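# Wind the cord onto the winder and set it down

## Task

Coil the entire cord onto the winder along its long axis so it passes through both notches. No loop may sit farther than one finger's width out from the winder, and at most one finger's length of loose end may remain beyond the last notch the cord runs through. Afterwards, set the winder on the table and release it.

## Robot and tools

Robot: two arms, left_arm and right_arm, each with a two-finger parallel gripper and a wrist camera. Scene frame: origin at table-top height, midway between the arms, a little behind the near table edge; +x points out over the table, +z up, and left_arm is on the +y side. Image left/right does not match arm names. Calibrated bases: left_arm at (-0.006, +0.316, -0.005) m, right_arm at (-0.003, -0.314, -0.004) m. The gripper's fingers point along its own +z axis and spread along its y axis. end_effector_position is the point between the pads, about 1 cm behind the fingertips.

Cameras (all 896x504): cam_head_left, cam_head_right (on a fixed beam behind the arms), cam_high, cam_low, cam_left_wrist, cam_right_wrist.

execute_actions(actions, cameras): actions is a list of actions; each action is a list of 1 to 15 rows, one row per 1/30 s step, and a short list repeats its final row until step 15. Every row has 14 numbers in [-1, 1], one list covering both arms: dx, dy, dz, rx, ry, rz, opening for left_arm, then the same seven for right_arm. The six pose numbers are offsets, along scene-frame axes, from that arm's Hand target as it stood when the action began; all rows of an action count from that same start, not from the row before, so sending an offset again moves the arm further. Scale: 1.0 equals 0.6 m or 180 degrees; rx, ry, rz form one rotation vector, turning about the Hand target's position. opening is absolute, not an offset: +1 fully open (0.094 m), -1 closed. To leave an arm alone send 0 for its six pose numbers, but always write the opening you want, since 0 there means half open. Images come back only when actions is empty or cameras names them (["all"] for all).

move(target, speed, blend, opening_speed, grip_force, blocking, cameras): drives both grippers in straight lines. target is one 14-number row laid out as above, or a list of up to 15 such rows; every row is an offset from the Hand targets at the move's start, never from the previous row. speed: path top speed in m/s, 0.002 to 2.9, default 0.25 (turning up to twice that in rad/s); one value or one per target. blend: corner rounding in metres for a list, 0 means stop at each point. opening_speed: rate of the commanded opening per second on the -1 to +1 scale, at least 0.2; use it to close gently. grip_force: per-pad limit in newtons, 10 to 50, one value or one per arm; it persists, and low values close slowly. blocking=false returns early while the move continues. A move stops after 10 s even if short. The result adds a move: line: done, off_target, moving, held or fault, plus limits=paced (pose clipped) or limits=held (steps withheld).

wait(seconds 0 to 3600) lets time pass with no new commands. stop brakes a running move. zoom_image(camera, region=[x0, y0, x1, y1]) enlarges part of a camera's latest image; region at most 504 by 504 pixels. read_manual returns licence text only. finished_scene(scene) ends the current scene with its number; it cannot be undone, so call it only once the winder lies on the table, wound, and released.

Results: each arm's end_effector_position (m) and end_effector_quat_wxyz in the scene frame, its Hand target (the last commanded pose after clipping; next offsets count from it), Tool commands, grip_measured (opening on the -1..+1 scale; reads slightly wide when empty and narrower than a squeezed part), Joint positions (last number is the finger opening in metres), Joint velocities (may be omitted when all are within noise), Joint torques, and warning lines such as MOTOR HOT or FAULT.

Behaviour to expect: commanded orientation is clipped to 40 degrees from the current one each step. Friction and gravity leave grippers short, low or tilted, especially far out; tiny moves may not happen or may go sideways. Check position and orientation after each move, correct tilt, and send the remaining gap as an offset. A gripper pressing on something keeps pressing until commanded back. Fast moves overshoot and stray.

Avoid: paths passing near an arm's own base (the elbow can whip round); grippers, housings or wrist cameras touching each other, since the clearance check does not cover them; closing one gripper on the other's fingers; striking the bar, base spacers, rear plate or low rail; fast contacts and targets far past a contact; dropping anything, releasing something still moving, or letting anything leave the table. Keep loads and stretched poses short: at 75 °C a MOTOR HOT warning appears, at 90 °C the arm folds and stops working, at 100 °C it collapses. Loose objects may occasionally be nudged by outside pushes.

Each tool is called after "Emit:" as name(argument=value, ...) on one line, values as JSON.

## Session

Emit:
execute_actions(actions=[])

Emit:
zoom_image(camera="cam_low", region=[420, 205, 580, 340])

Scene clock: 0.00 s.
left_arm: end_effector_position=(+0.3892, +0.3069, +0.0800) grip_measured=+1.000 end_effector_quat_wxyz=(+0.562, -0.004, +0.827, +0.020) | right_arm: end_effector_position=(+0.3816, -0.2890, +0.0691) grip_measured=+1.000 end_effector_quat_wxyz=(+0.568, -0.047, +0.820, +0.059)
Joint positions: left_arm=[-0.079 1.537 0.379 0.783 -0.082 -0.021 0.094] | right_arm=[-0.015 1.581 0.312 0.919 -0.156 -0.012 0.094]
Joint velocities: within noise
Joint torques (N m): no reading
Heat: left arm: 35 °C; right arm: 41 °C.
Hand target: left_arm +0.3936, +0.3072, +0.0901; +0.575, -0.006, +0.818, +0.020 | right_arm +0.3853, -0.2890, +0.0776; +0.579, -0.048, +0.812, +0.058
Tool commands: left_gripper/opening=+1.0 right_gripper/opening=+1.0
camera_calibration:
cam_left_wrist: T_world_to_cam=[[0.00133, -0.99925, -0.03881, 0.30987], [-0.72335, 0.02584, -0.69, 0.36767], [0.69048, 0.02899, -0.72277, -0.12935]] pos_world=[0.35486, 0.30389, 0.17223]
cam_right_wrist: T_world_to_cam=[[0.14554, -0.98901, -0.02606, -0.34029], [-0.72003, -0.08782, -0.68837, 0.33454], [0.67851, 0.11895, -0.72489, -0.08515]] pos_world=[0.34818, -0.29704, 0.1597]

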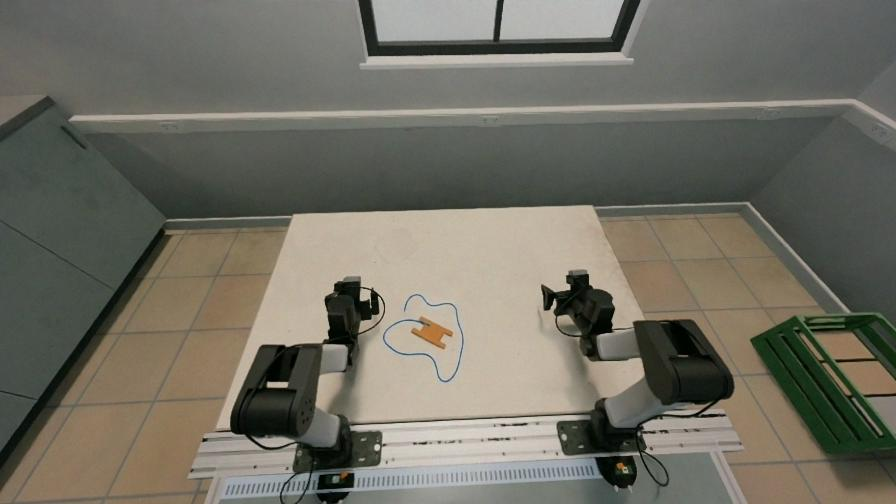

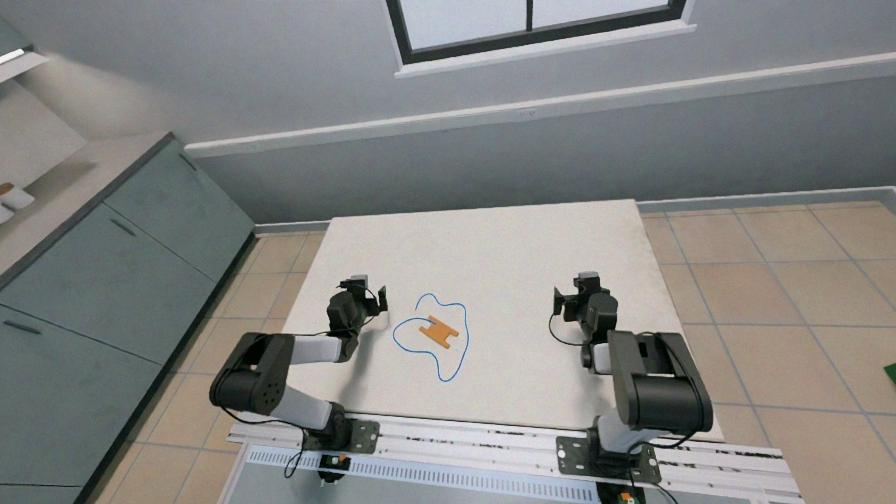

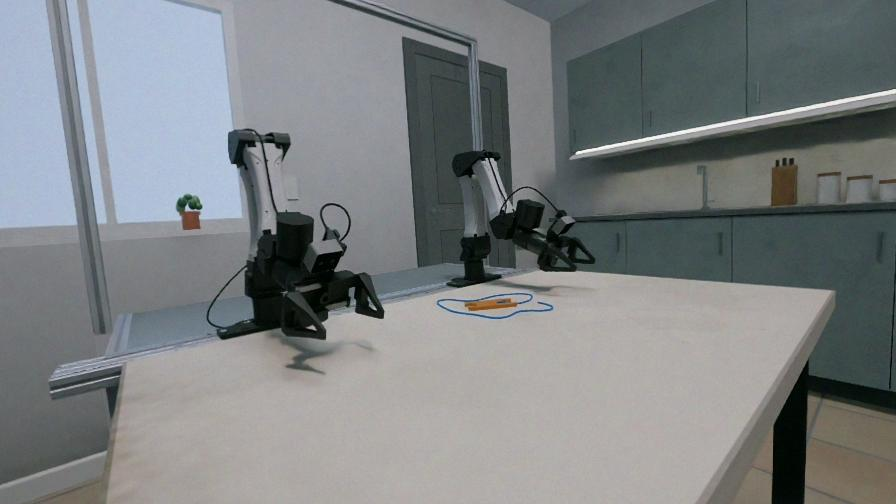

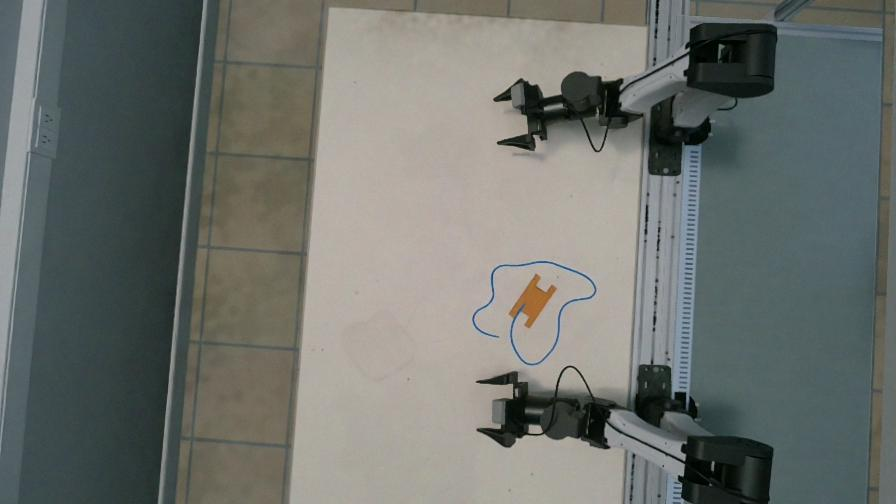

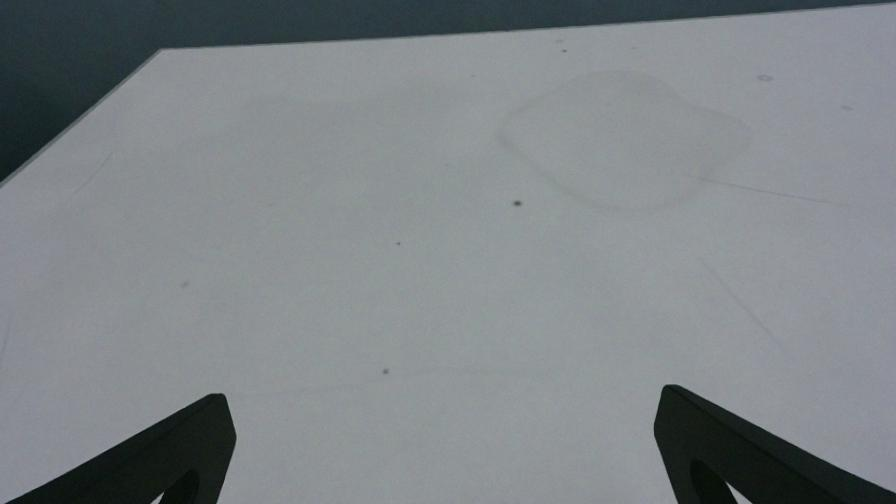

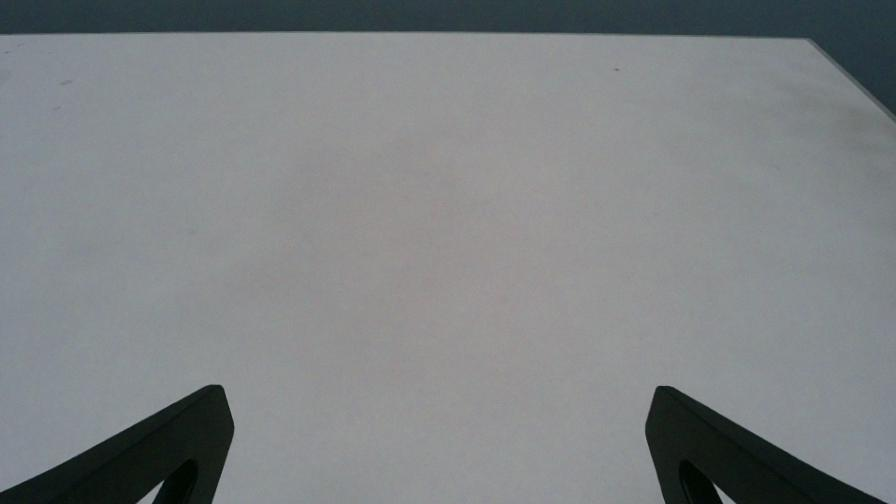

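Scaled by 3.150 from the camera's image (finer frame: 1280x720).

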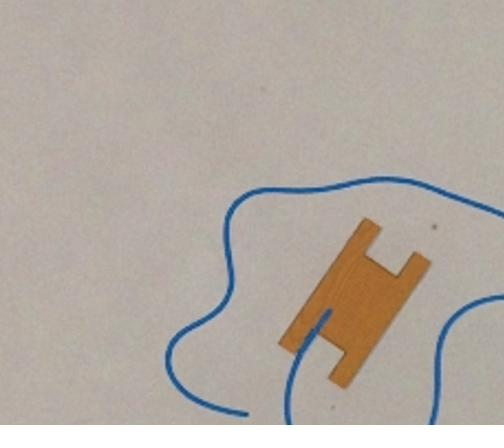

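Emit:
move(target=[0,0.08,0.05,0,0,0,1,-0.149,0.655,0.10,-0.2255,0.338,0.2365,0.7], cameras=["cam_right_wrist"], speed=0.35)

Scene clock: 26.20 s.
left_arm: end_effector_position=(+0.3859, +0.3543, +0.0985) grip_measured=+1.000 end_effector_quat_wxyz=(+0.553, -0.015, +0.833, +0.018) | right_arm: end_effector_position=(+0.2966, +0.1010, +0.1442) grip_measured=+0.703 end_effector_quat_wxyz=(+0.107, -0.460, +0.880, +0.047)
Joint positions: left_arm=[0.12 1.433 0.425 0.611 0.094 0.035 0.094] | right_arm=[0.946 2.479 2.717 -1.57 0.022 -0.013 0.08]
Joint torques (N m): left_arm=[0.73 -5.6 7.53 2.23 0.11 0.13] | right_arm=[-0.53 -12.62 6.75 0.57 -0.12 -0.18]
Heat: left arm: 37 °C; right arm: 43 °C.
Hand target: left_arm +0.3935, +0.3551, +0.1200; +0.575, -0.006, +0.818, +0.019 | right_arm +0.2960, +0.1039, +0.1376; +0.000, -0.469, +0.883, +0.000
Off the commanded pose: left_arm 0.023 m, 3 deg | right_arm 0.007 m, 13 deg.
joint sent to its limit (right arm) — joint 4 (wrist pitch), lower limit. The joint targets are off in orientation, not in position.
move: off_target (left_arm, right_arm)
cam_right_wrist: T_world_to_cam=[[0.82889, -0.55889, 0.02428, -0.19365], [-0.5497, -0.80568, 0.2207, 0.25018], [-0.10379, -0.19628, -0.97504, 0.2806]] pos_world=[0.32716, 0.14841, 0.22308]

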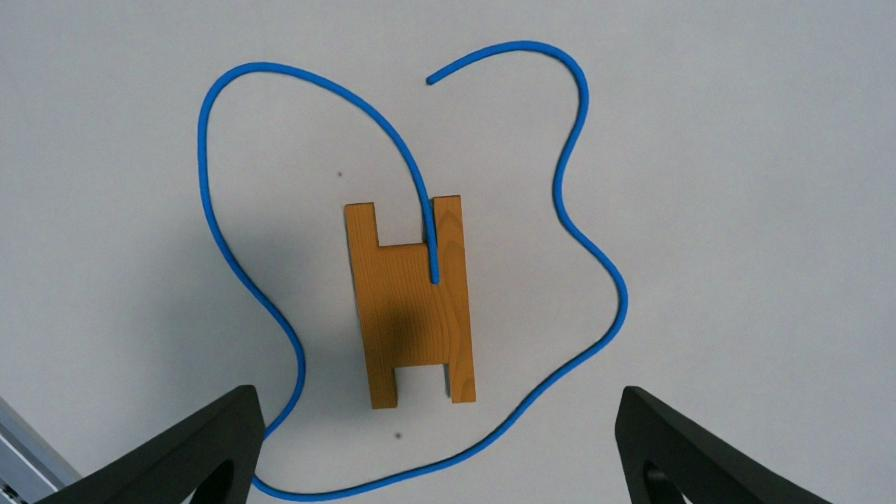

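Emit:
move(target=[0,0,0,0,0,0,1,-0.025,0.017,-0.17,0,0,0.023,0.7], cameras=["cam_right_wrist"])

Scene clock: 37.00 s.
left_arm: end_effector_position=(+0.3859, +0.3543, +0.0985) grip_measured=+1.000 end_effector_quat_wxyz=(+0.553, -0.015, +0.833, +0.018) | right_arm: end_effector_position=(+0.2837, +0.1102, +0.0354) grip_measured=+0.703 end_effector_quat_wxyz=(+0.015, -0.493, +0.870, +0.001)
Joint positions: left_arm=[0.12 1.433 0.425 0.611 0.094 0.035 0.094] | right_arm=[0.975 2.718 2.752 -1.572 0.02 -0.049 0.08]
Joint torques (N m): left_arm=[0.75 -5.61 7.54 2.24 0.11 0.14] | right_arm=[-0.09 -15.39 6.41 0.21 -0.14 -0.24]
Heat: left arm: 38 °C; right arm: 47 °C.
Hand target: left_arm +0.3935, +0.3552, +0.1200; +0.575, -0.006, +0.818, +0.019 | right_arm +0.2809, +0.1142, +0.0356; +0.000, -0.501, +0.866, +0.000
Off the commanded pose: left_arm 0.023 m, 3 deg | right_arm 0.005 m, 2 deg.
joint sent to its limit (right arm) — joint 4 (wrist pitch), lower limit. The joint targets still meet the commanded pose.
move: done
cam_right_wrist: T_world_to_cam=[[0.86656, -0.49874, 0.01789, -0.19231], [-0.45997, -0.78426, 0.41636, 0.23983], [-0.19363, -0.36903, -0.90902, 0.21711]] pos_world=[0.319, 0.17229, 0.10094]

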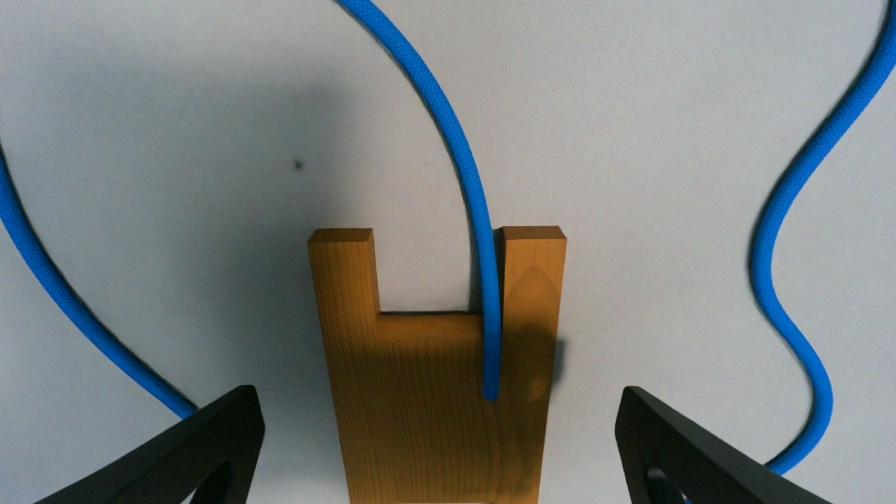

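Emit:
move(target=[[0,0,0,0,0,0,-0.1,0,0,-0.036,0,0,0,0.62],[0,0,0,0,0,0,-0.1,0,0,-0.036,0,0,0,0.0],[0,0,0,0,0,0,-0.1,0,0,0.12,0,0,0,0.0]], opening_speed=0.8, speed=[0.06,0.2,0.2])

Emit:
move(target=[[0,0,0,0,0,0,-0.1,0.055,-0.19,0.211,0.131,-0.226,-0.316,0],[-0.1875,-0.392,0.103,-0.289,0.1227,-0.4275,-0.1,0.055,-0.19,0.211,0.131,-0.226,-0.316,0]], speed=[0.3,0.5], cameras=["cam_left_wrist","cam_high"])

Emit:
zoom_image(camera="cam_high", region=[400, 170, 560, 320])

Scene clock: 58.83 s.
left_arm: end_effector_position=(+0.3859, +0.3543, +0.0984) grip_measured=-0.098 end_effector_quat_wxyz=(+0.553, -0.015, +0.833, +0.018) | right_arm: end_effector_position=(+0.2860, +0.1129, +0.0830) grip_measured=+0.003 end_effector_quat_wxyz=(+0.056, -0.493, +0.868, +0.021)
Joint positions: left_arm=[0.12 1.433 0.425 0.611 0.094 0.035 0.042] | right_arm=[0.975 2.617 2.742 -1.572 0.02 -0.05 0.047]
Joint torques (N m): left_arm=[0.77 -5.6 7.53 2.24 0.09 0.13] | right_arm=[0.09 -21.45 4.57 0.35 -0.15 -0.16]
Heat: left arm: 39 °C; right arm: 62 °C.
Hand target: left_arm +0.3935, +0.3552, +0.1200; +0.575, -0.006, +0.818, +0.020 | right_arm +0.2810, +0.1142, +0.1076; +0.000, -0.500, +0.866, +0.000
Off the commanded pose: left_arm 0.023 m, 3 deg | right_arm 0.025 m, 7 deg.
joint sent to its limit (right arm) — joint 4 (wrist pitch), lower limit. The joint targets are off in orientation, not in position.
move: off_target (right_arm); target 2's new opening was sent with right_arm's hand 0.012 m and 1 deg from that target

Scene clock: 65.23 s.
left_arm: end_effector_position=(+0.2823, +0.1216, +0.1836) grip_measured=-0.098 end_effector_quat_wxyz=(+0.247, +0.262, +0.674, -0.645) | right_arm: end_effector_position=(+0.3164, +0.0015, +0.2134) grip_measured=+0.003 end_effector_quat_wxyz=(+0.364, -0.012, +0.931, -0.020)
Joint positions: left_arm=[-0.083 1.56 0.707 0.364 1.51 -0.342 0.042] | right_arm=[1.009 1.871 1.825 -1.093 0.641 0.846 0.047]
Joint torques (N m): left_arm=[-0.42 -3.52 4.89 1.91 0.36 -0.03] | right_arm=[-0.02 -15.13 5.38 1.01 0.56 0.08]
Heat: left arm: 40 °C; right arm: 66 °C.
Hand target: left_arm +0.2811, +0.1200, +0.1818; +0.256, +0.256, +0.660, -0.659 | right_arm +0.3140, +0.0003, +0.2342; +0.383, +0.000, +0.924, +0.000
Off the commanded pose: left_arm 0.003 m, 3 deg | right_arm 0.021 m, 4 deg.
move: off_target (left_arm, right_arm)
cam_left_wrist: T_world_to_cam=[[-0.68688, -0.00817, 0.72673, 0.06216], [-0.65191, 0.44895, -0.61111, 0.28053], [-0.32127, -0.89352, -0.3137, 0.34737]] pos_world=[0.33717, 0.18494, 0.23523]
Images, in order (width x height): cam_high 896x504, cam_left_wrist 896x504.

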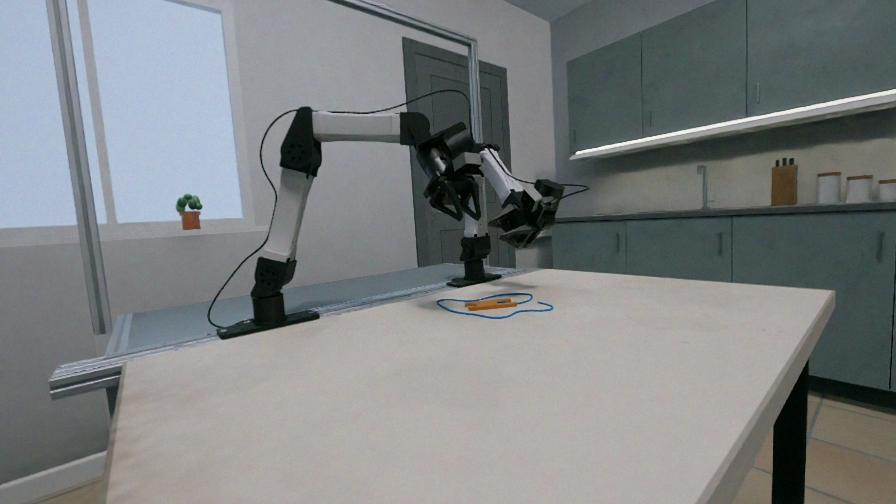

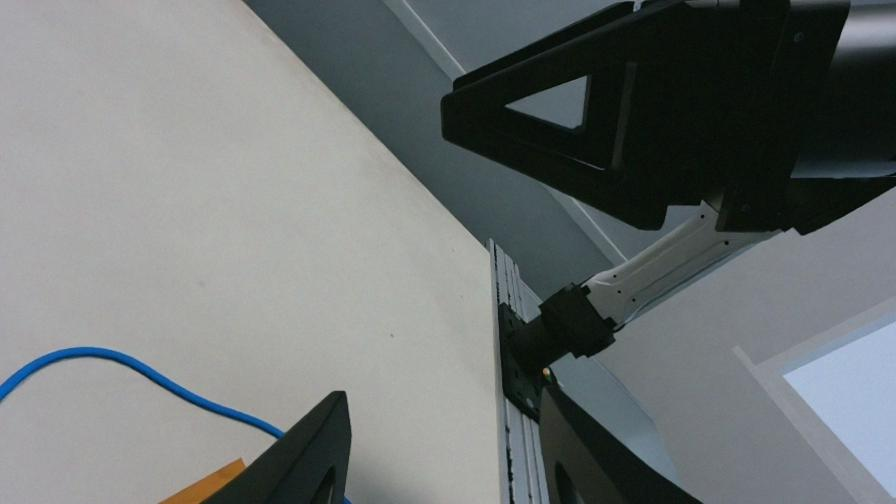

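Scaled by 3.150 from the camera's image (finer frame: 1280x720).

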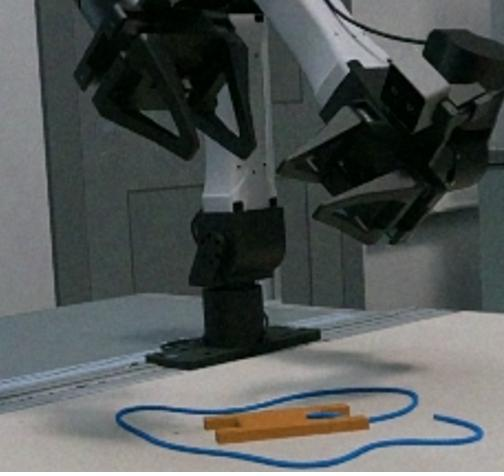

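Emit:
move(target=[[0.1,0.39,-0.05,0,0,0,-0.1,0,0,0,0,0,0,0.62],[0.1,0.39,-0.05,0,0,0,-0.1,-0.055,0.19,-0.2,-0.131,0.226,0.316,0.62],[0.1,0.39,-0.05,0,0,0,-0.1,-0.055,0.19,-0.345,-0.131,0.226,0.316,0.62]], speed=[0.4,0.4,0.2])

Emit:
move(target=[0,0,0,0,0,0,-0.1,0,0,-0.026,0,0,0,0.62], speed=0.06, cameras=["cam_right_wrist","cam_high"])

Emit:
zoom_image(camera="cam_high", region=[420, 220, 560, 330])

Scene clock: 85.23 s.
left_arm: end_effector_position=(+0.3395, +0.3513, +0.1506) grip_measured=-0.098 end_effector_quat_wxyz=(+0.437, +0.043, +0.705, -0.558) | right_arm: end_effector_position=(+0.2820, +0.1127, +0.0300) grip_measured=+0.617 end_effector_quat_wxyz=(+0.013, -0.496, +0.868, -0.001)
Joint positions: left_arm=[0.612 1.754 0.706 0.504 1.609 -0.309 0.042] | right_arm=[0.981 2.735 2.762 -1.57 0.021 -0.049 0.076]
Joint torques (N m): left_arm=[0.2 -3.86 5.75 1.87 0.44 -0.05] | right_arm=[-0.73 -14.78 6.63 0.24 -0.12 -0.22]
Heat: left arm: 40 °C; right arm: 70 °C.
Hand target: left_arm +0.3411, +0.3540, +0.1517; +0.256, +0.256, +0.660, -0.658 | right_arm +0.2811, +0.1142, +0.0273; +0.000, -0.500, +0.866, +0.000
Off the commanded pose: left_arm 0.003 m, 35 deg | right_arm 0.003 m, 2 deg.
joint sent to its limit (left arm) — joint 5 (wrist yaw), upper limit. The joint targets are off in orientation, not in position.
joint sent to its limit (right arm) — joint 4 (wrist pitch), lower limit. The joint targets still meet the commanded pose.
move: off_target (left_arm)

Scene clock: 86.03 s.
left_arm: end_effector_position=(+0.3396, +0.3515, +0.1511) grip_measured=-0.098 end_effector_quat_wxyz=(+0.437, +0.044, +0.705, -0.557) | right_arm: end_effector_position=(+0.2818, +0.1124, +0.0281) grip_measured=+0.617 end_effector_quat_wxyz=(+0.011, -0.496, +0.868, -0.001)
Joint positions: left_arm=[0.612 1.754 0.706 0.512 1.609 -0.315 0.042] | right_arm=[0.981 2.735 2.754 -1.566 0.021 -0.049 0.076]
Joint torques (N m): left_arm=[0.2 -3.84 5.68 1.86 0.43 -0.03] | right_arm=[-0.8 -13.57 4.41 0.45 -0.17 -0.2]
Heat: left arm: 40 °C; right arm: 70 °C.
Hand target: left_arm +0.3410, +0.3540, +0.1518; +0.256, +0.256, +0.660, -0.659 | right_arm +0.2811, +0.1142, +0.0117; +0.000, -0.500, +0.866, +0.000
Off the commanded pose: left_arm 0.003 m, 34 deg | right_arm 0.017 m, 1 deg.
joint sent to its limit (left arm) — joint 5 (wrist yaw), upper limit. The joint targets are off in orientation, not in position.
move: off_target (right_arm)
cam_right_wrist: T_world_to_cam=[[0.86967, -0.49331, 0.0181, -0.19077], [-0.45367, -0.78425, 0.42325, 0.24169], [-0.1946, -0.3763, -0.90583, 0.21194]] pos_world=[0.3168, 0.17519, 0.09314]
Images, in order (width x height): cam_high 896x504, cam_right_wrist 896x504.

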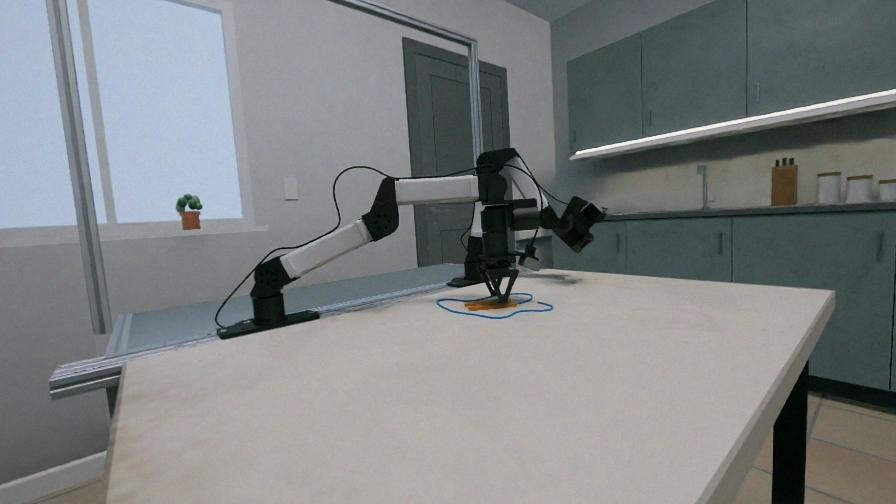

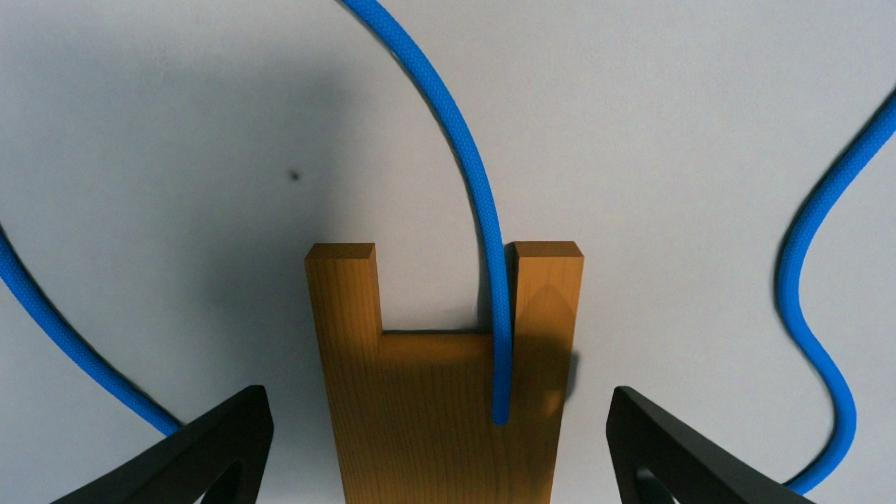

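Scaled by 3.600 from the camera's image (finer frame: 1280x720).

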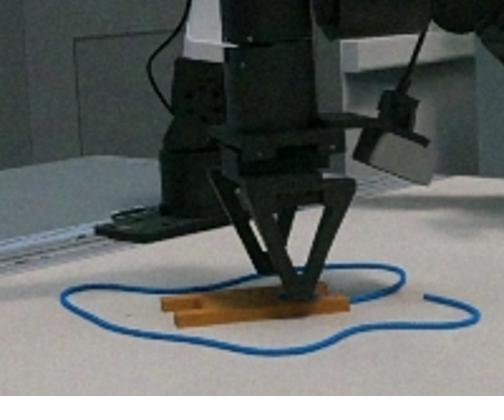

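Emit:
move(target=[0,0,0,0,0,0,-0.1,0,0,-0.008,0,0,0,0.62], speed=0.06)

Scene clock: 92.47 s.
left_arm: end_effector_position=(+0.3398, +0.3516, +0.1515) grip_measured=-0.098 end_effector_quat_wxyz=(+0.437, +0.044, +0.705, -0.557) | right_arm: end_effector_position=(+0.2814, +0.1120, +0.0171) grip_measured=+0.617 end_effector_quat_wxyz=(+0.006, -0.496, +0.868, -0.004)
Joint positions: left_arm=[0.612 1.754 0.706 0.519 1.609 -0.32 0.042] | right_arm=[0.981 2.735 2.71 -1.534 0.021 -0.05 0.076]
Joint torques (N m): left_arm=[0.21 -3.79 5.6 1.86 0.43 -0.04] | right_arm=[-0.58 -14.95 4.41 0.43 -0.1 -0.22]
Heat: left arm: 40 °C; right arm: 70 °C.
Hand target: left_arm +0.3410, +0.3540, +0.1518; +0.256, +0.256, +0.660, -0.659 | right_arm +0.2811, +0.1142, +0.0068; +0.000, -0.501, +0.866, +0.000
Off the commanded pose: left_arm 0.003 m, 35 deg | right_arm 0.010 m, 1 deg.
joint sent to its limit (left arm) — joint 5 (wrist yaw), upper limit. The joint targets are off in orientation, not in position.
move: done

Emit:
move(target=[[0,0,0,0,0,0,-0.1,0,0,-0.006,0,0,0,0.62],[0,0,0,0,0,0,-0.1,0,0,-0.006,0,0,0,-0.05]], speed=0.06, opening_speed=0.8)

Scene clock: 97.27 s.
left_arm: end_effector_position=(+0.3401, +0.3518, +0.1521) grip_measured=-0.098 end_effector_quat_wxyz=(+0.438, +0.045, +0.705, -0.556) | right_arm: end_effector_position=(+0.2817, +0.1126, +0.0130) grip_measured=+0.186 end_effector_quat_wxyz=(+0.005, -0.497, +0.868, -0.004)
Joint positions: left_arm=[0.612 1.754 0.706 0.529 1.609 -0.328 0.042] | right_arm=[0.981 2.735 2.693 -1.518 0.021 -0.051 0.056]
Joint torques (N m): left_arm=[0.21 -3.74 5.46 1.87 0.42 -0.03] | right_arm=[-1.01 -15.54 3.81 0.43 -0.14 -0.23]
Heat: left arm: 40 °C; right arm: 71 °C.
Hand target: left_arm +0.3410, +0.3540, +0.1518; +0.256, +0.256, +0.660, -0.659 | right_arm +0.2811, +0.1141, +0.0032; +0.000, -0.501, +0.866, +0.000
Off the commanded pose: left_arm 0.002 m, 34 deg | right_arm 0.010 m, 1 deg.
joint sent to its limit (left arm) — joint 5 (wrist yaw), upper limit. The joint targets are off in orientation, not in position.
move: done

Emit:
move(target=[[0,0,0,0,0,0,-0.1,0,0,0.15,0,0,0,-0.05],[0,0,0,0,0,0,-0.1,0.055,-0.19,0.385,0.131,-0.226,-0.316,-0.05],[-0.1,-0.39,0.05,0,0,0,-0.1,0.055,-0.19,0.385,0.131,-0.226,-0.316,-0.05]], speed=[0.2,0.3,0.5], blend=[0.02,0.02,0], cameras=["cam_left_wrist","cam_high"])

Emit:
zoom_image(camera="cam_high", region=[400, 170, 560, 320])

Scene clock: 108.23 s.
left_arm: end_effector_position=(+0.2773, +0.1220, +0.1727) grip_measured=-0.098 end_effector_quat_wxyz=(+0.228, +0.251, +0.673, -0.657) | right_arm: end_effector_position=(+0.3153, +0.0004, +0.2119) grip_measured=+0.186 end_effector_quat_wxyz=(+0.359, -0.014, +0.933, -0.024)
Joint positions: left_arm=[-0.082 1.597 0.65 0.542 1.532 -0.472 0.042] | right_arm=[1.008 1.875 1.83 -1.107 0.638 0.847 0.056]
Joint torques (N m): left_arm=[-0.38 -5.74 6.04 1.98 0.03 -0.06] | right_arm=[-0.01 -15.83 5.04 1.13 0.58 0.03]
Heat: left arm: 40 °C; right arm: 75 °C. Fold the right arm in close to its base, or ease its load, before you think long.
Hand target: left_arm +0.2811, +0.1201, +0.1817; +0.256, +0.256, +0.660, -0.659 | right_arm +0.3140, +0.0001, +0.2342; +0.382, +0.000, +0.924, +0.000
Off the commanded pose: left_arm 0.010 m, 4 deg | right_arm 0.022 m, 4 deg.
MOTOR HOT: joint 2 (shoulder) of the right arm reports 75 °C; the controller's stop level is 90 °C. To cool a motor, set the load down, stop pushing, or move to a pose that needs little force.
move: off_target (left_arm, right_arm)
cam_left_wrist: T_world_to_cam=[[-0.65186, 0.01114, 0.75825, 0.04904], [-0.67329, 0.45159, -0.58545, 0.27162], [-0.34894, -0.89216, -0.28687, 0.34559]] pos_world=[0.33544, 0.18512, 0.22098]
Images, in order (width x height): cam_high 896x504, cam_left_wrist 896x504.

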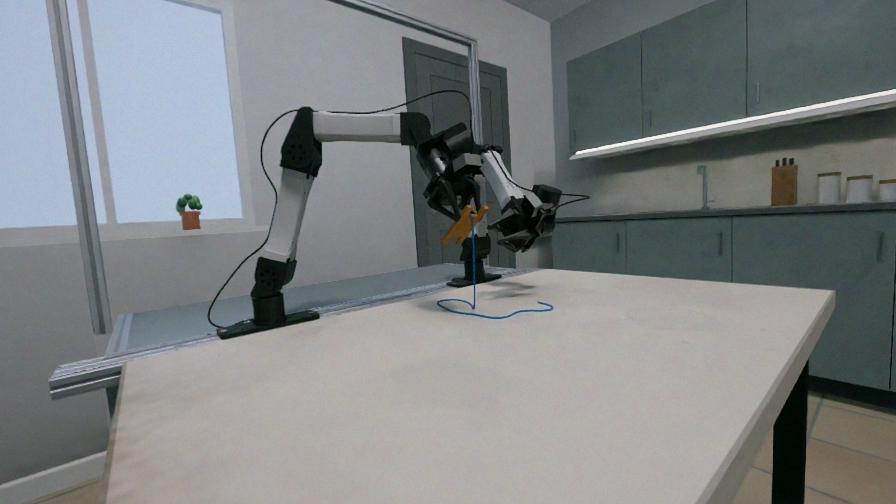

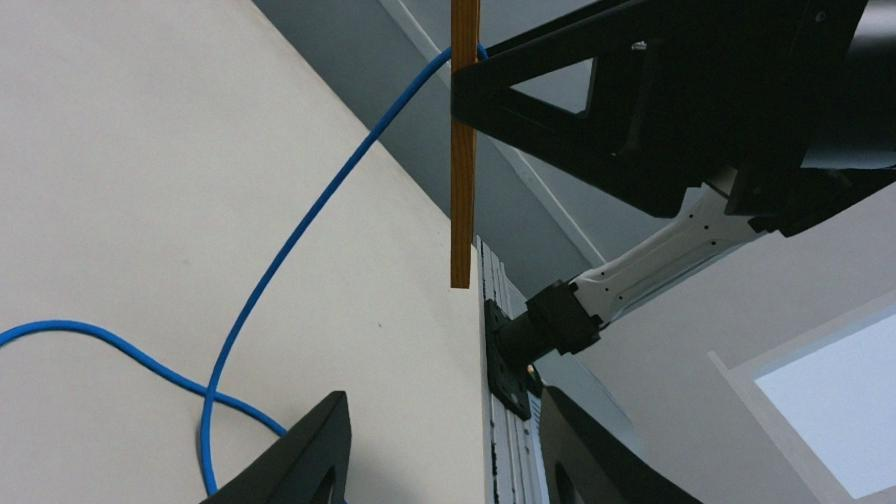

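Scaled by 3.150 from the camera's image (finer frame: 1280x720).

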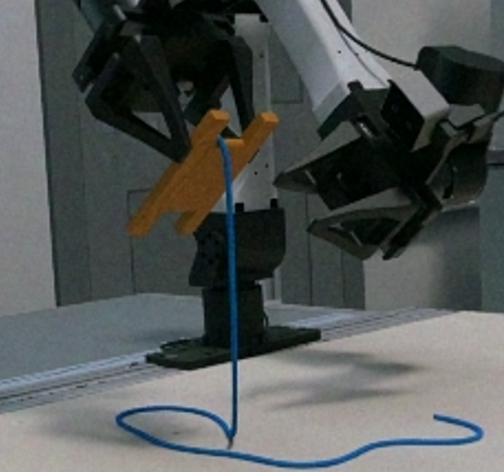

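Emit:
move(target=[[0.007,-0.163,0.014,0,0,0,-0.1,0,0,0,0,0,0,-0.05],[0.007,-0.163,0.014,0,0,0,-0.95,0,0,0,0,0,0,-0.05]], speed=0.2, opening_speed=0.9)

Scene clock: 118.33 s.
left_arm: end_effector_position=(+0.2861, +0.0238, +0.1881) grip_measured=-0.848 end_effector_quat_wxyz=(+0.247, +0.249, +0.668, -0.657) | right_arm: end_effector_position=(+0.3157, +0.0005, +0.2183) grip_measured=+0.186 end_effector_quat_wxyz=(+0.368, -0.010, +0.930, -0.019)
Joint positions: left_arm=[-0.4 1.716 0.7 1.022 1.191 -0.856 0.007] | right_arm=[1.011 1.863 1.83 -1.099 0.648 0.849 0.056]
Joint torques (N m): left_arm=[-0.46 -4.86 4.78 2.32 -0.09 0] | right_arm=[-0.08 -14.05 5.2 1.08 0.49 0.01]
Heat: left arm: 40 °C; right arm: 77 °C. Fold the right arm in close to its base, or ease its load, before you think long.
Hand target: left_arm +0.2852, +0.0222, +0.1901; +0.256, +0.256, +0.660, -0.659 | right_arm +0.3140, +0.0001, +0.2342; +0.383, +0.000, +0.924, +0.000
Off the commanded pose: left_arm 0.003 m, 2 deg | right_arm 0.016 m, 3 deg.
MOTOR HOT: still on. Joint 2 (shoulder) of the right arm reports 77 °C.
move: done

Emit:
move(target=[[0,0,0,0,0,0,-0.95,0,0,0,0,0,0,0.6],[0,0,0,0,0,0,-0.95,-0.11,0,0.12,0,0,0,0.6],[0,0,0,0,0,0,-0.95,-0.057,-0.233,-0.024,0.472,0.196,0.196,0.6],[0.03,0.003,0.1,0,-0.785,0,-0.95,-0.057,-0.233,-0.024,0.472,0.196,0.196,-0.2]], speed=[0.2,0.3,0.5,0.5], cameras=["cam_right_wrist","cam_low"])

Emit:
zoom_image(camera="cam_low", region=[490, 205, 610, 305])

Scene clock: 135.10 s.
left_arm: end_effector_position=(+0.3034, +0.0223, +0.2255) grip_measured=-0.855 end_effector_quat_wxyz=(+0.700, +0.714, +0.004, -0.001) | right_arm: end_effector_position=(+0.2775, -0.1416, +0.2184) grip_measured=-0.197 end_effector_quat_wxyz=(+0.000, +0.015, +0.716, +0.698)
Joint positions: left_arm=[-0.383 1.662 0.84 0.813 1.209 1.576 0.007] | right_arm=[-0.015 1.496 0.924 -0.493 -1.541 0.517 0.038]
Joint torques (N m): left_arm=[0.65 -8.39 7.9 1.68 0.03 0.07] | right_arm=[0.35 -4.86 6.39 0.88 -0.81 -0.25]
Heat: left arm: 39 °C; right arm: 69 °C.
Hand target: left_arm +0.3033, +0.0241, +0.2501; +0.707, +0.706, -0.023, +0.023 | right_arm +0.2798, -0.1396, +0.2197; -0.001, +0.000, +0.707, +0.708
Off the commanded pose: left_arm 0.025 m, 4 deg | right_arm 0.003 m, 2 deg.
MOTOR HOT: cleared for the motors of the right arm.
joint sent to its limit (right arm) — joint 5 (wrist yaw), lower limit. The joint targets still meet the commanded pose.
move: off_target (left_arm)
cam_right_wrist: T_world_to_cam=[[-0.00563, -0.03048, -0.99952, 0.21481], [-0.90711, -0.42052, 0.01793, 0.22585], [-0.42086, 0.90677, -0.02528, 0.34004]] pos_world=[0.34919, -0.20681, 0.21925]
Images, in order (width x height): cam_low 896x504, cam_right_wrist 896x504.

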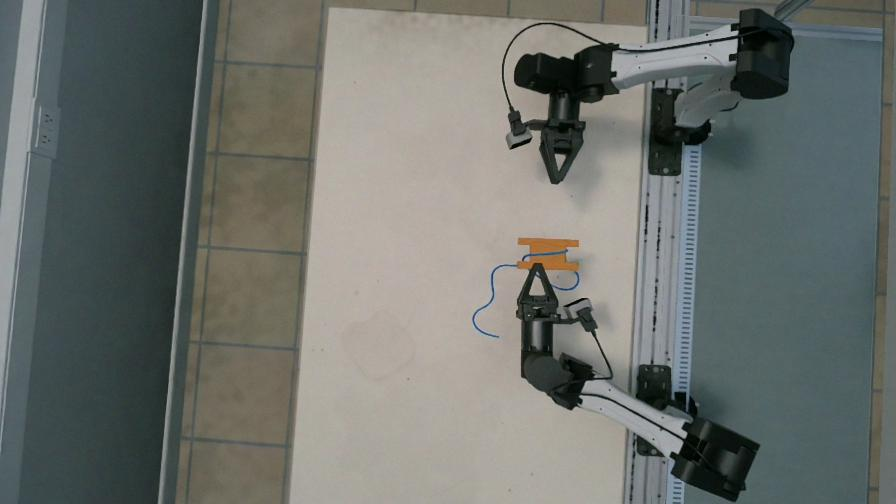

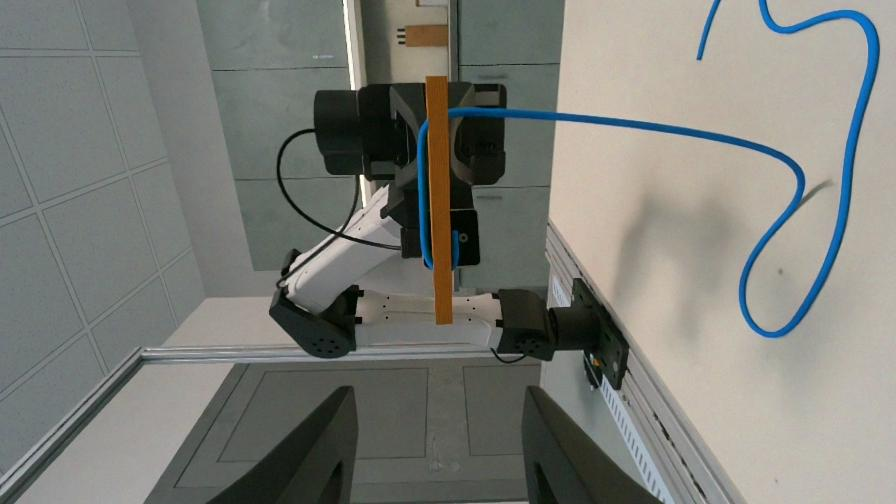

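Scaled by 4.200 from the camera's image (finer frame: 1280x720).

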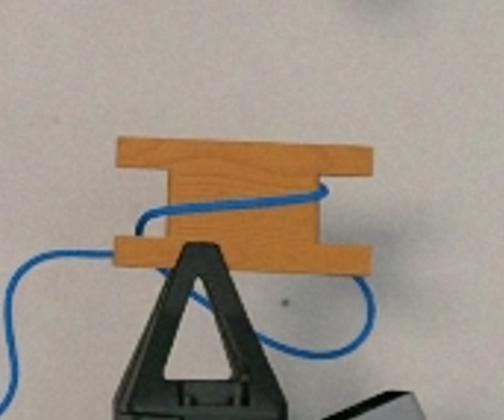

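Emit:
move(target=[[0,0,0,0,0,0,-0.95,0.02,0.1,0.003,0,0,0,-0.2],[0,0,0,0,0,0,-0.95,0.02,0.196,0.003,0,0,0,-0.2],[0,0,0,0,0,0,-0.95,0.02,0.196,0.003,0,0,0,-0.95],[0,0,0,0,0,0,-0.4,0.02,0.196,0.03,0,0,0,-0.95],[0,0.16,0,0,0,0,-0.3,0.02,0.196,0.045,0,0,0,-0.95]], speed=0.25)

Emit:
move(target=[[0,0,-0.02,0,0.5,0,-0.3,0,0,0,0,-0.5,0,-0.95],[0,0,-0.033,0,1.0,0,-0.3,0,0,0,0,-1.0,0,-0.95]], speed=0.5, blend=[0.05,0], cameras=["cam_left_wrist","cam_low"])

Emit:
zoom_image(camera="cam_low", region=[470, 205, 610, 345])

Scene clock: 160.57 s.
left_arm: end_effector_position=(+0.3092, +0.1178, +0.2453) grip_measured=-0.302 end_effector_quat_wxyz=(+0.705, +0.709, -0.008, +0.022) | right_arm: end_effector_position=(+0.2924, -0.0237, +0.2212) grip_measured=-0.842 end_effector_quat_wxyz=(-0.024, +0.019, +0.715, +0.698)
Joint positions: left_arm=[-0.087 1.594 0.782 0.968 1.487 1.461 0.033] | right_arm=[0.367 1.62 0.79 0.764 -1.203 1.561 0.007]
Joint torques (N m): left_arm=[0.69 -5.89 4.89 1.76 0.09 -0.21] | right_arm=[0.23 -12.38 7.62 1.41 0.11 -0.05]
Heat: left arm: 42 °C; right arm: 58 °C.
Hand target: left_arm +0.3032, +0.1200, +0.2501; +0.707, +0.706, -0.023, +0.023 | right_arm +0.2918, -0.0220, +0.2469; -0.001, -0.001, +0.707, +0.708
Off the commanded pose: left_arm 0.008 m, 2 deg | right_arm 0.026 m, 4 deg.
move: off_target (right_arm); target 4's new opening was sent with left_arm's hand 0.021 m and 4 deg from that target; target 5's new opening was sent with left_arm's hand 0.011 m and 2 deg from that target

Scene clock: 165.57 s.
left_arm: end_effector_position=(+0.3023, +0.1181, +0.2291) grip_measured=-0.302 end_effector_quat_wxyz=(+0.008, +0.029, +0.722, -0.691) | right_arm: end_effector_position=(+0.2928, -0.0241, +0.2225) grip_measured=-0.842 end_effector_quat_wxyz=(+0.698, -0.715, +0.027, +0.026)
Joint positions: left_arm=[-0.087 1.566 0.972 -0.088 1.526 -0.832 0.033] | right_arm=[0.367 1.612 0.79 0.753 -1.195 -1.569 0.007]
Joint torques (N m): left_arm=[0.81 -4.97 5.38 1.82 0.46 -0.03] | right_arm=[0.17 -11.62 7.49 1.24 0.04 -0.21]
Heat: left arm: 42 °C; right arm: 57 °C.
Hand target: left_arm +0.3033, +0.1200, +0.2304; +0.023, +0.023, +0.707, -0.706 | right_arm +0.2918, -0.0220, +0.2467; +0.707, -0.708, +0.001, +0.000
Off the commanded pose: left_arm 0.002 m, 3 deg | right_arm 0.024 m, 4 deg.
move: off_target (left_arm, right_arm)
cam_left_wrist: T_world_to_cam=[[-0.07328, -0.02169, 0.99708, -0.20306], [-0.89332, 0.44592, -0.05595, 0.26907], [-0.4434, -0.89481, -0.05205, 0.34203]] pos_world=[0.37714, 0.18166, 0.23533]
Images, in order (width x height): cam_low 896x504, cam_left_wrist 896x504.

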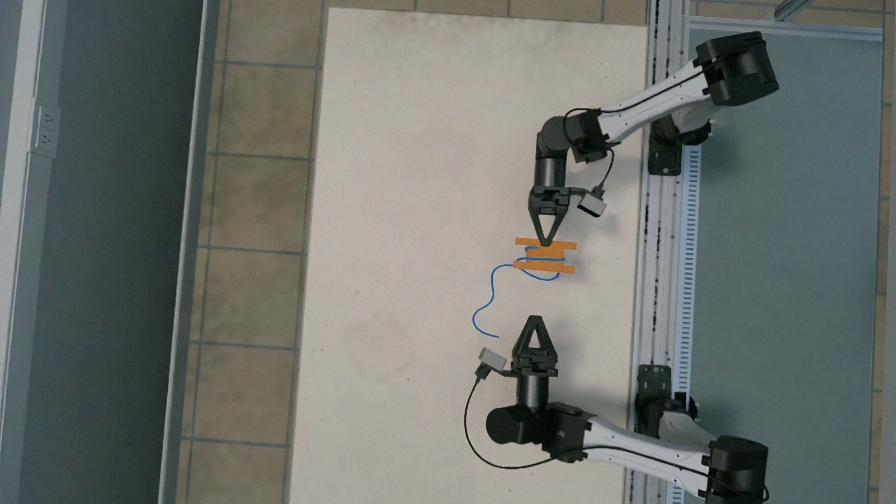

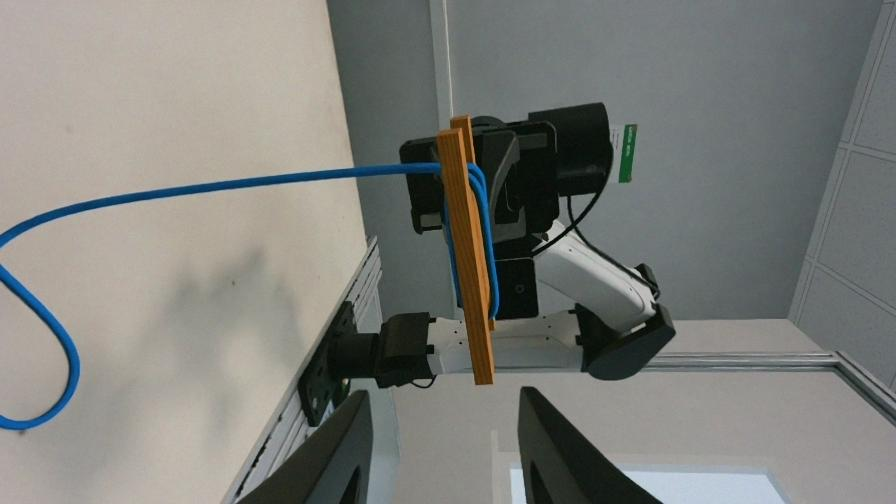

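Scaled by 3.600 from the camera's image (finer frame: 1280x720).

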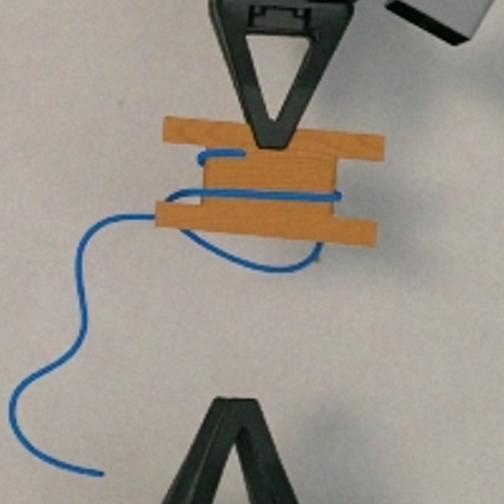

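Emit:
move(target=[[-0.003,-0.04,0.011,0,0.035,0,-0.3,0,0,0,0,0,0,-0.95],[-0.003,-0.16,0.011,0,0.035,0,-0.3,0,0,0,0,0,0,-0.95],[-0.003,-0.16,0.011,0,0.035,0,-0.95,0,0,0,0,0,0,-0.95],[-0.003,-0.16,0.03,0,0.03,0,-0.95,0,0,0,0,0,0,-0.3],[-0.003,-0.16,0.045,0,0.02,0,-0.95,0,-0.16,0,0,0,0,-0.2]], speed=0.25)

Emit:
move(target=[[0,0.033,0,0,-0.51,0,-0.95,0,0,-0.02,0,0.5,0,-0.2],[0,0.033,0,0,-1.0,0,-0.95,0,0,-0.036,0,1.0,0,-0.2]], speed=0.5, blend=[0.05,0], cameras=["cam_right_wrist","cam_low"])

Emit:
zoom_image(camera="cam_low", region=[470, 205, 610, 345])

Scene clock: 185.50 s.
left_arm: end_effector_position=(+0.3003, +0.0254, +0.2334) grip_measured=-0.863 end_effector_quat_wxyz=(-0.030, -0.024, +0.715, -0.698) | right_arm: end_effector_position=(+0.2996, -0.1156, +0.2377) grip_measured=-0.203 end_effector_quat_wxyz=(+0.706, -0.708, +0.018, +0.006)
Joint positions: left_arm=[-0.374 1.635 0.852 0.765 1.23 -1.626 0.006] | right_arm=[0.072 1.524 0.746 0.741 -1.473 -1.583 0.037]
Joint torques (N m): left_arm=[-0.24 -8.09 8.17 1.86 -0.21 0.22] | right_arm=[-1.21 -10.41 4.81 1.07 -0.25 -0.17]
Heat: left arm: 41 °C; right arm: 61 °C.
Hand target: left_arm +0.3015, +0.0241, +0.2573; +0.001, +0.001, +0.708, -0.707 | right_arm +0.2918, -0.1181, +0.2468; +0.707, -0.708, +0.001, -0.001
Off the commanded pose: left_arm 0.024 m, 5 deg | right_arm 0.012 m, 2 deg.
move: off_target (left_arm, right_arm); target 4's new opening was sent with right_arm's hand 0.017 m and 3 deg from that target; target 5's new opening was sent with right_arm's hand 0.012 m and 2 deg from that target

Scene clock: 190.53 s.
left_arm: end_effector_position=(+0.3021, +0.0415, +0.2371) grip_measured=-0.863 end_effector_quat_wxyz=(+0.702, +0.712, +0.021, -0.023) | right_arm: end_effector_position=(+0.2922, -0.1163, +0.2197) grip_measured=-0.203 end_effector_quat_wxyz=(-0.024, -0.008, +0.720, +0.694)
Joint positions: left_arm=[-0.327 1.619 0.832 0.799 1.272 1.5 0.006] | right_arm=[0.07 1.557 0.954 -0.234 -1.521 0.749 0.037]
Joint torques (N m): left_arm=[0.68 -7.95 7.34 1.61 -0.06 0.08] | right_arm=[-0.9 -8.95 4.97 1.23 -0.63 -0.09]
Heat: left arm: 41 °C; right arm: 60 °C.
Hand target: left_arm +0.3015, +0.0438, +0.2574; +0.708, +0.707, -0.001, +0.001 | right_arm +0.2918, -0.1180, +0.2252; -0.001, -0.001, +0.707, +0.708
Off the commanded pose: left_arm 0.020 m, 4 deg | right_arm 0.006 m, 4 deg.
move: off_target (left_arm, right_arm)
cam_right_wrist: T_world_to_cam=[[-0.00575, -0.04128, -0.99913, 0.21569], [-0.87736, -0.47918, 0.02485, 0.23278], [-0.47979, 0.87674, -0.03346, 0.33888]] pos_world=[0.36806, -0.17666, 0.22106]
Images, in order (width x height): cam_low 896x504, cam_right_wrist 896x504.

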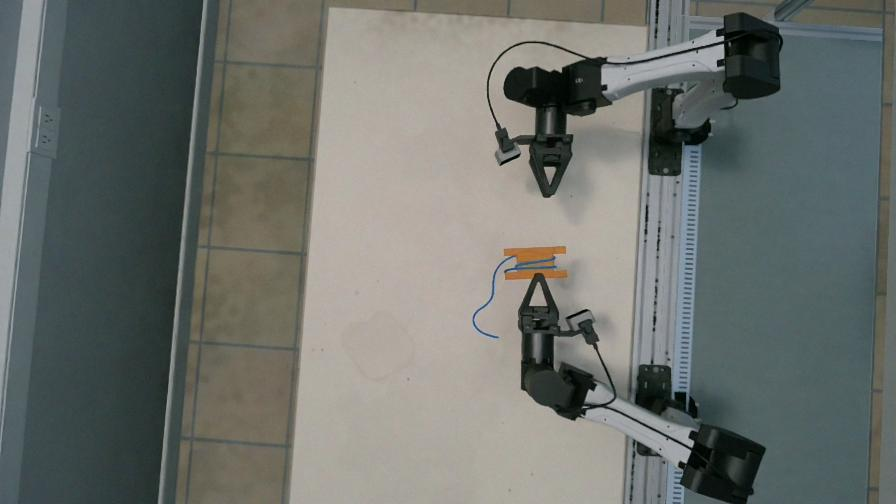

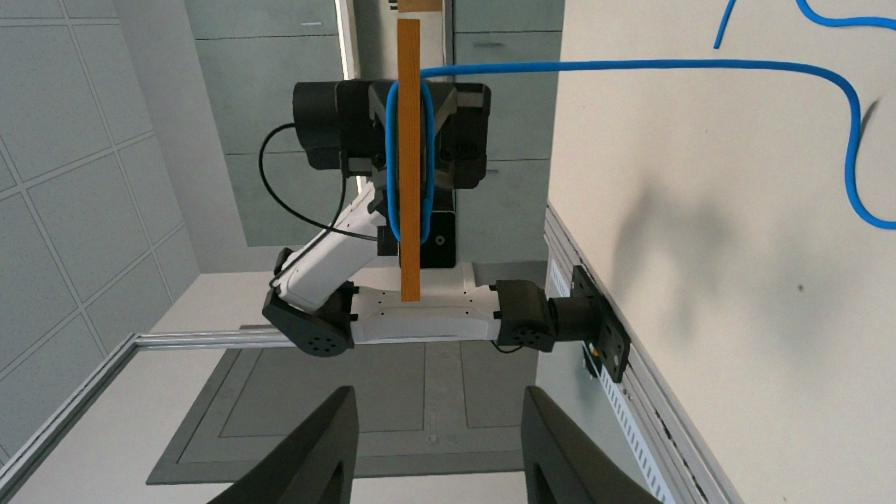

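Scaled by 3.600 from the camera's image (finer frame: 1280x720).

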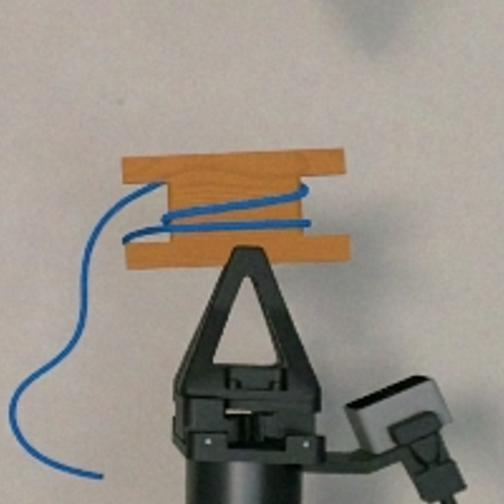

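Emit:
zoom_image(camera="cam_low", region=[490, 235, 580, 295])

Emit:
zoom_image(camera="cam_right_wrist", region=[340, 10, 560, 320])

Scaled by 5.600 from the camera's image (finer frame: 1280x720).

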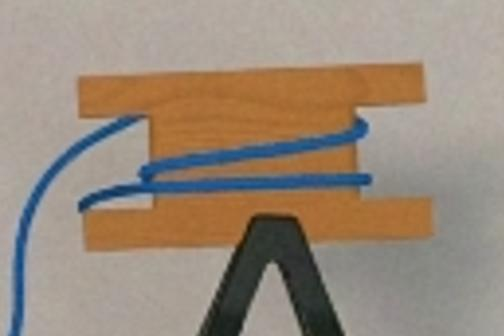

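Scaled by 1.626 from the camera's image (finer frame: 1280x720).

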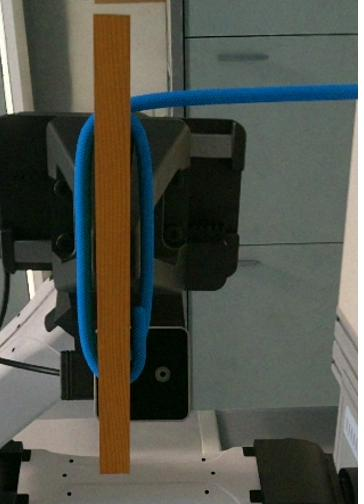

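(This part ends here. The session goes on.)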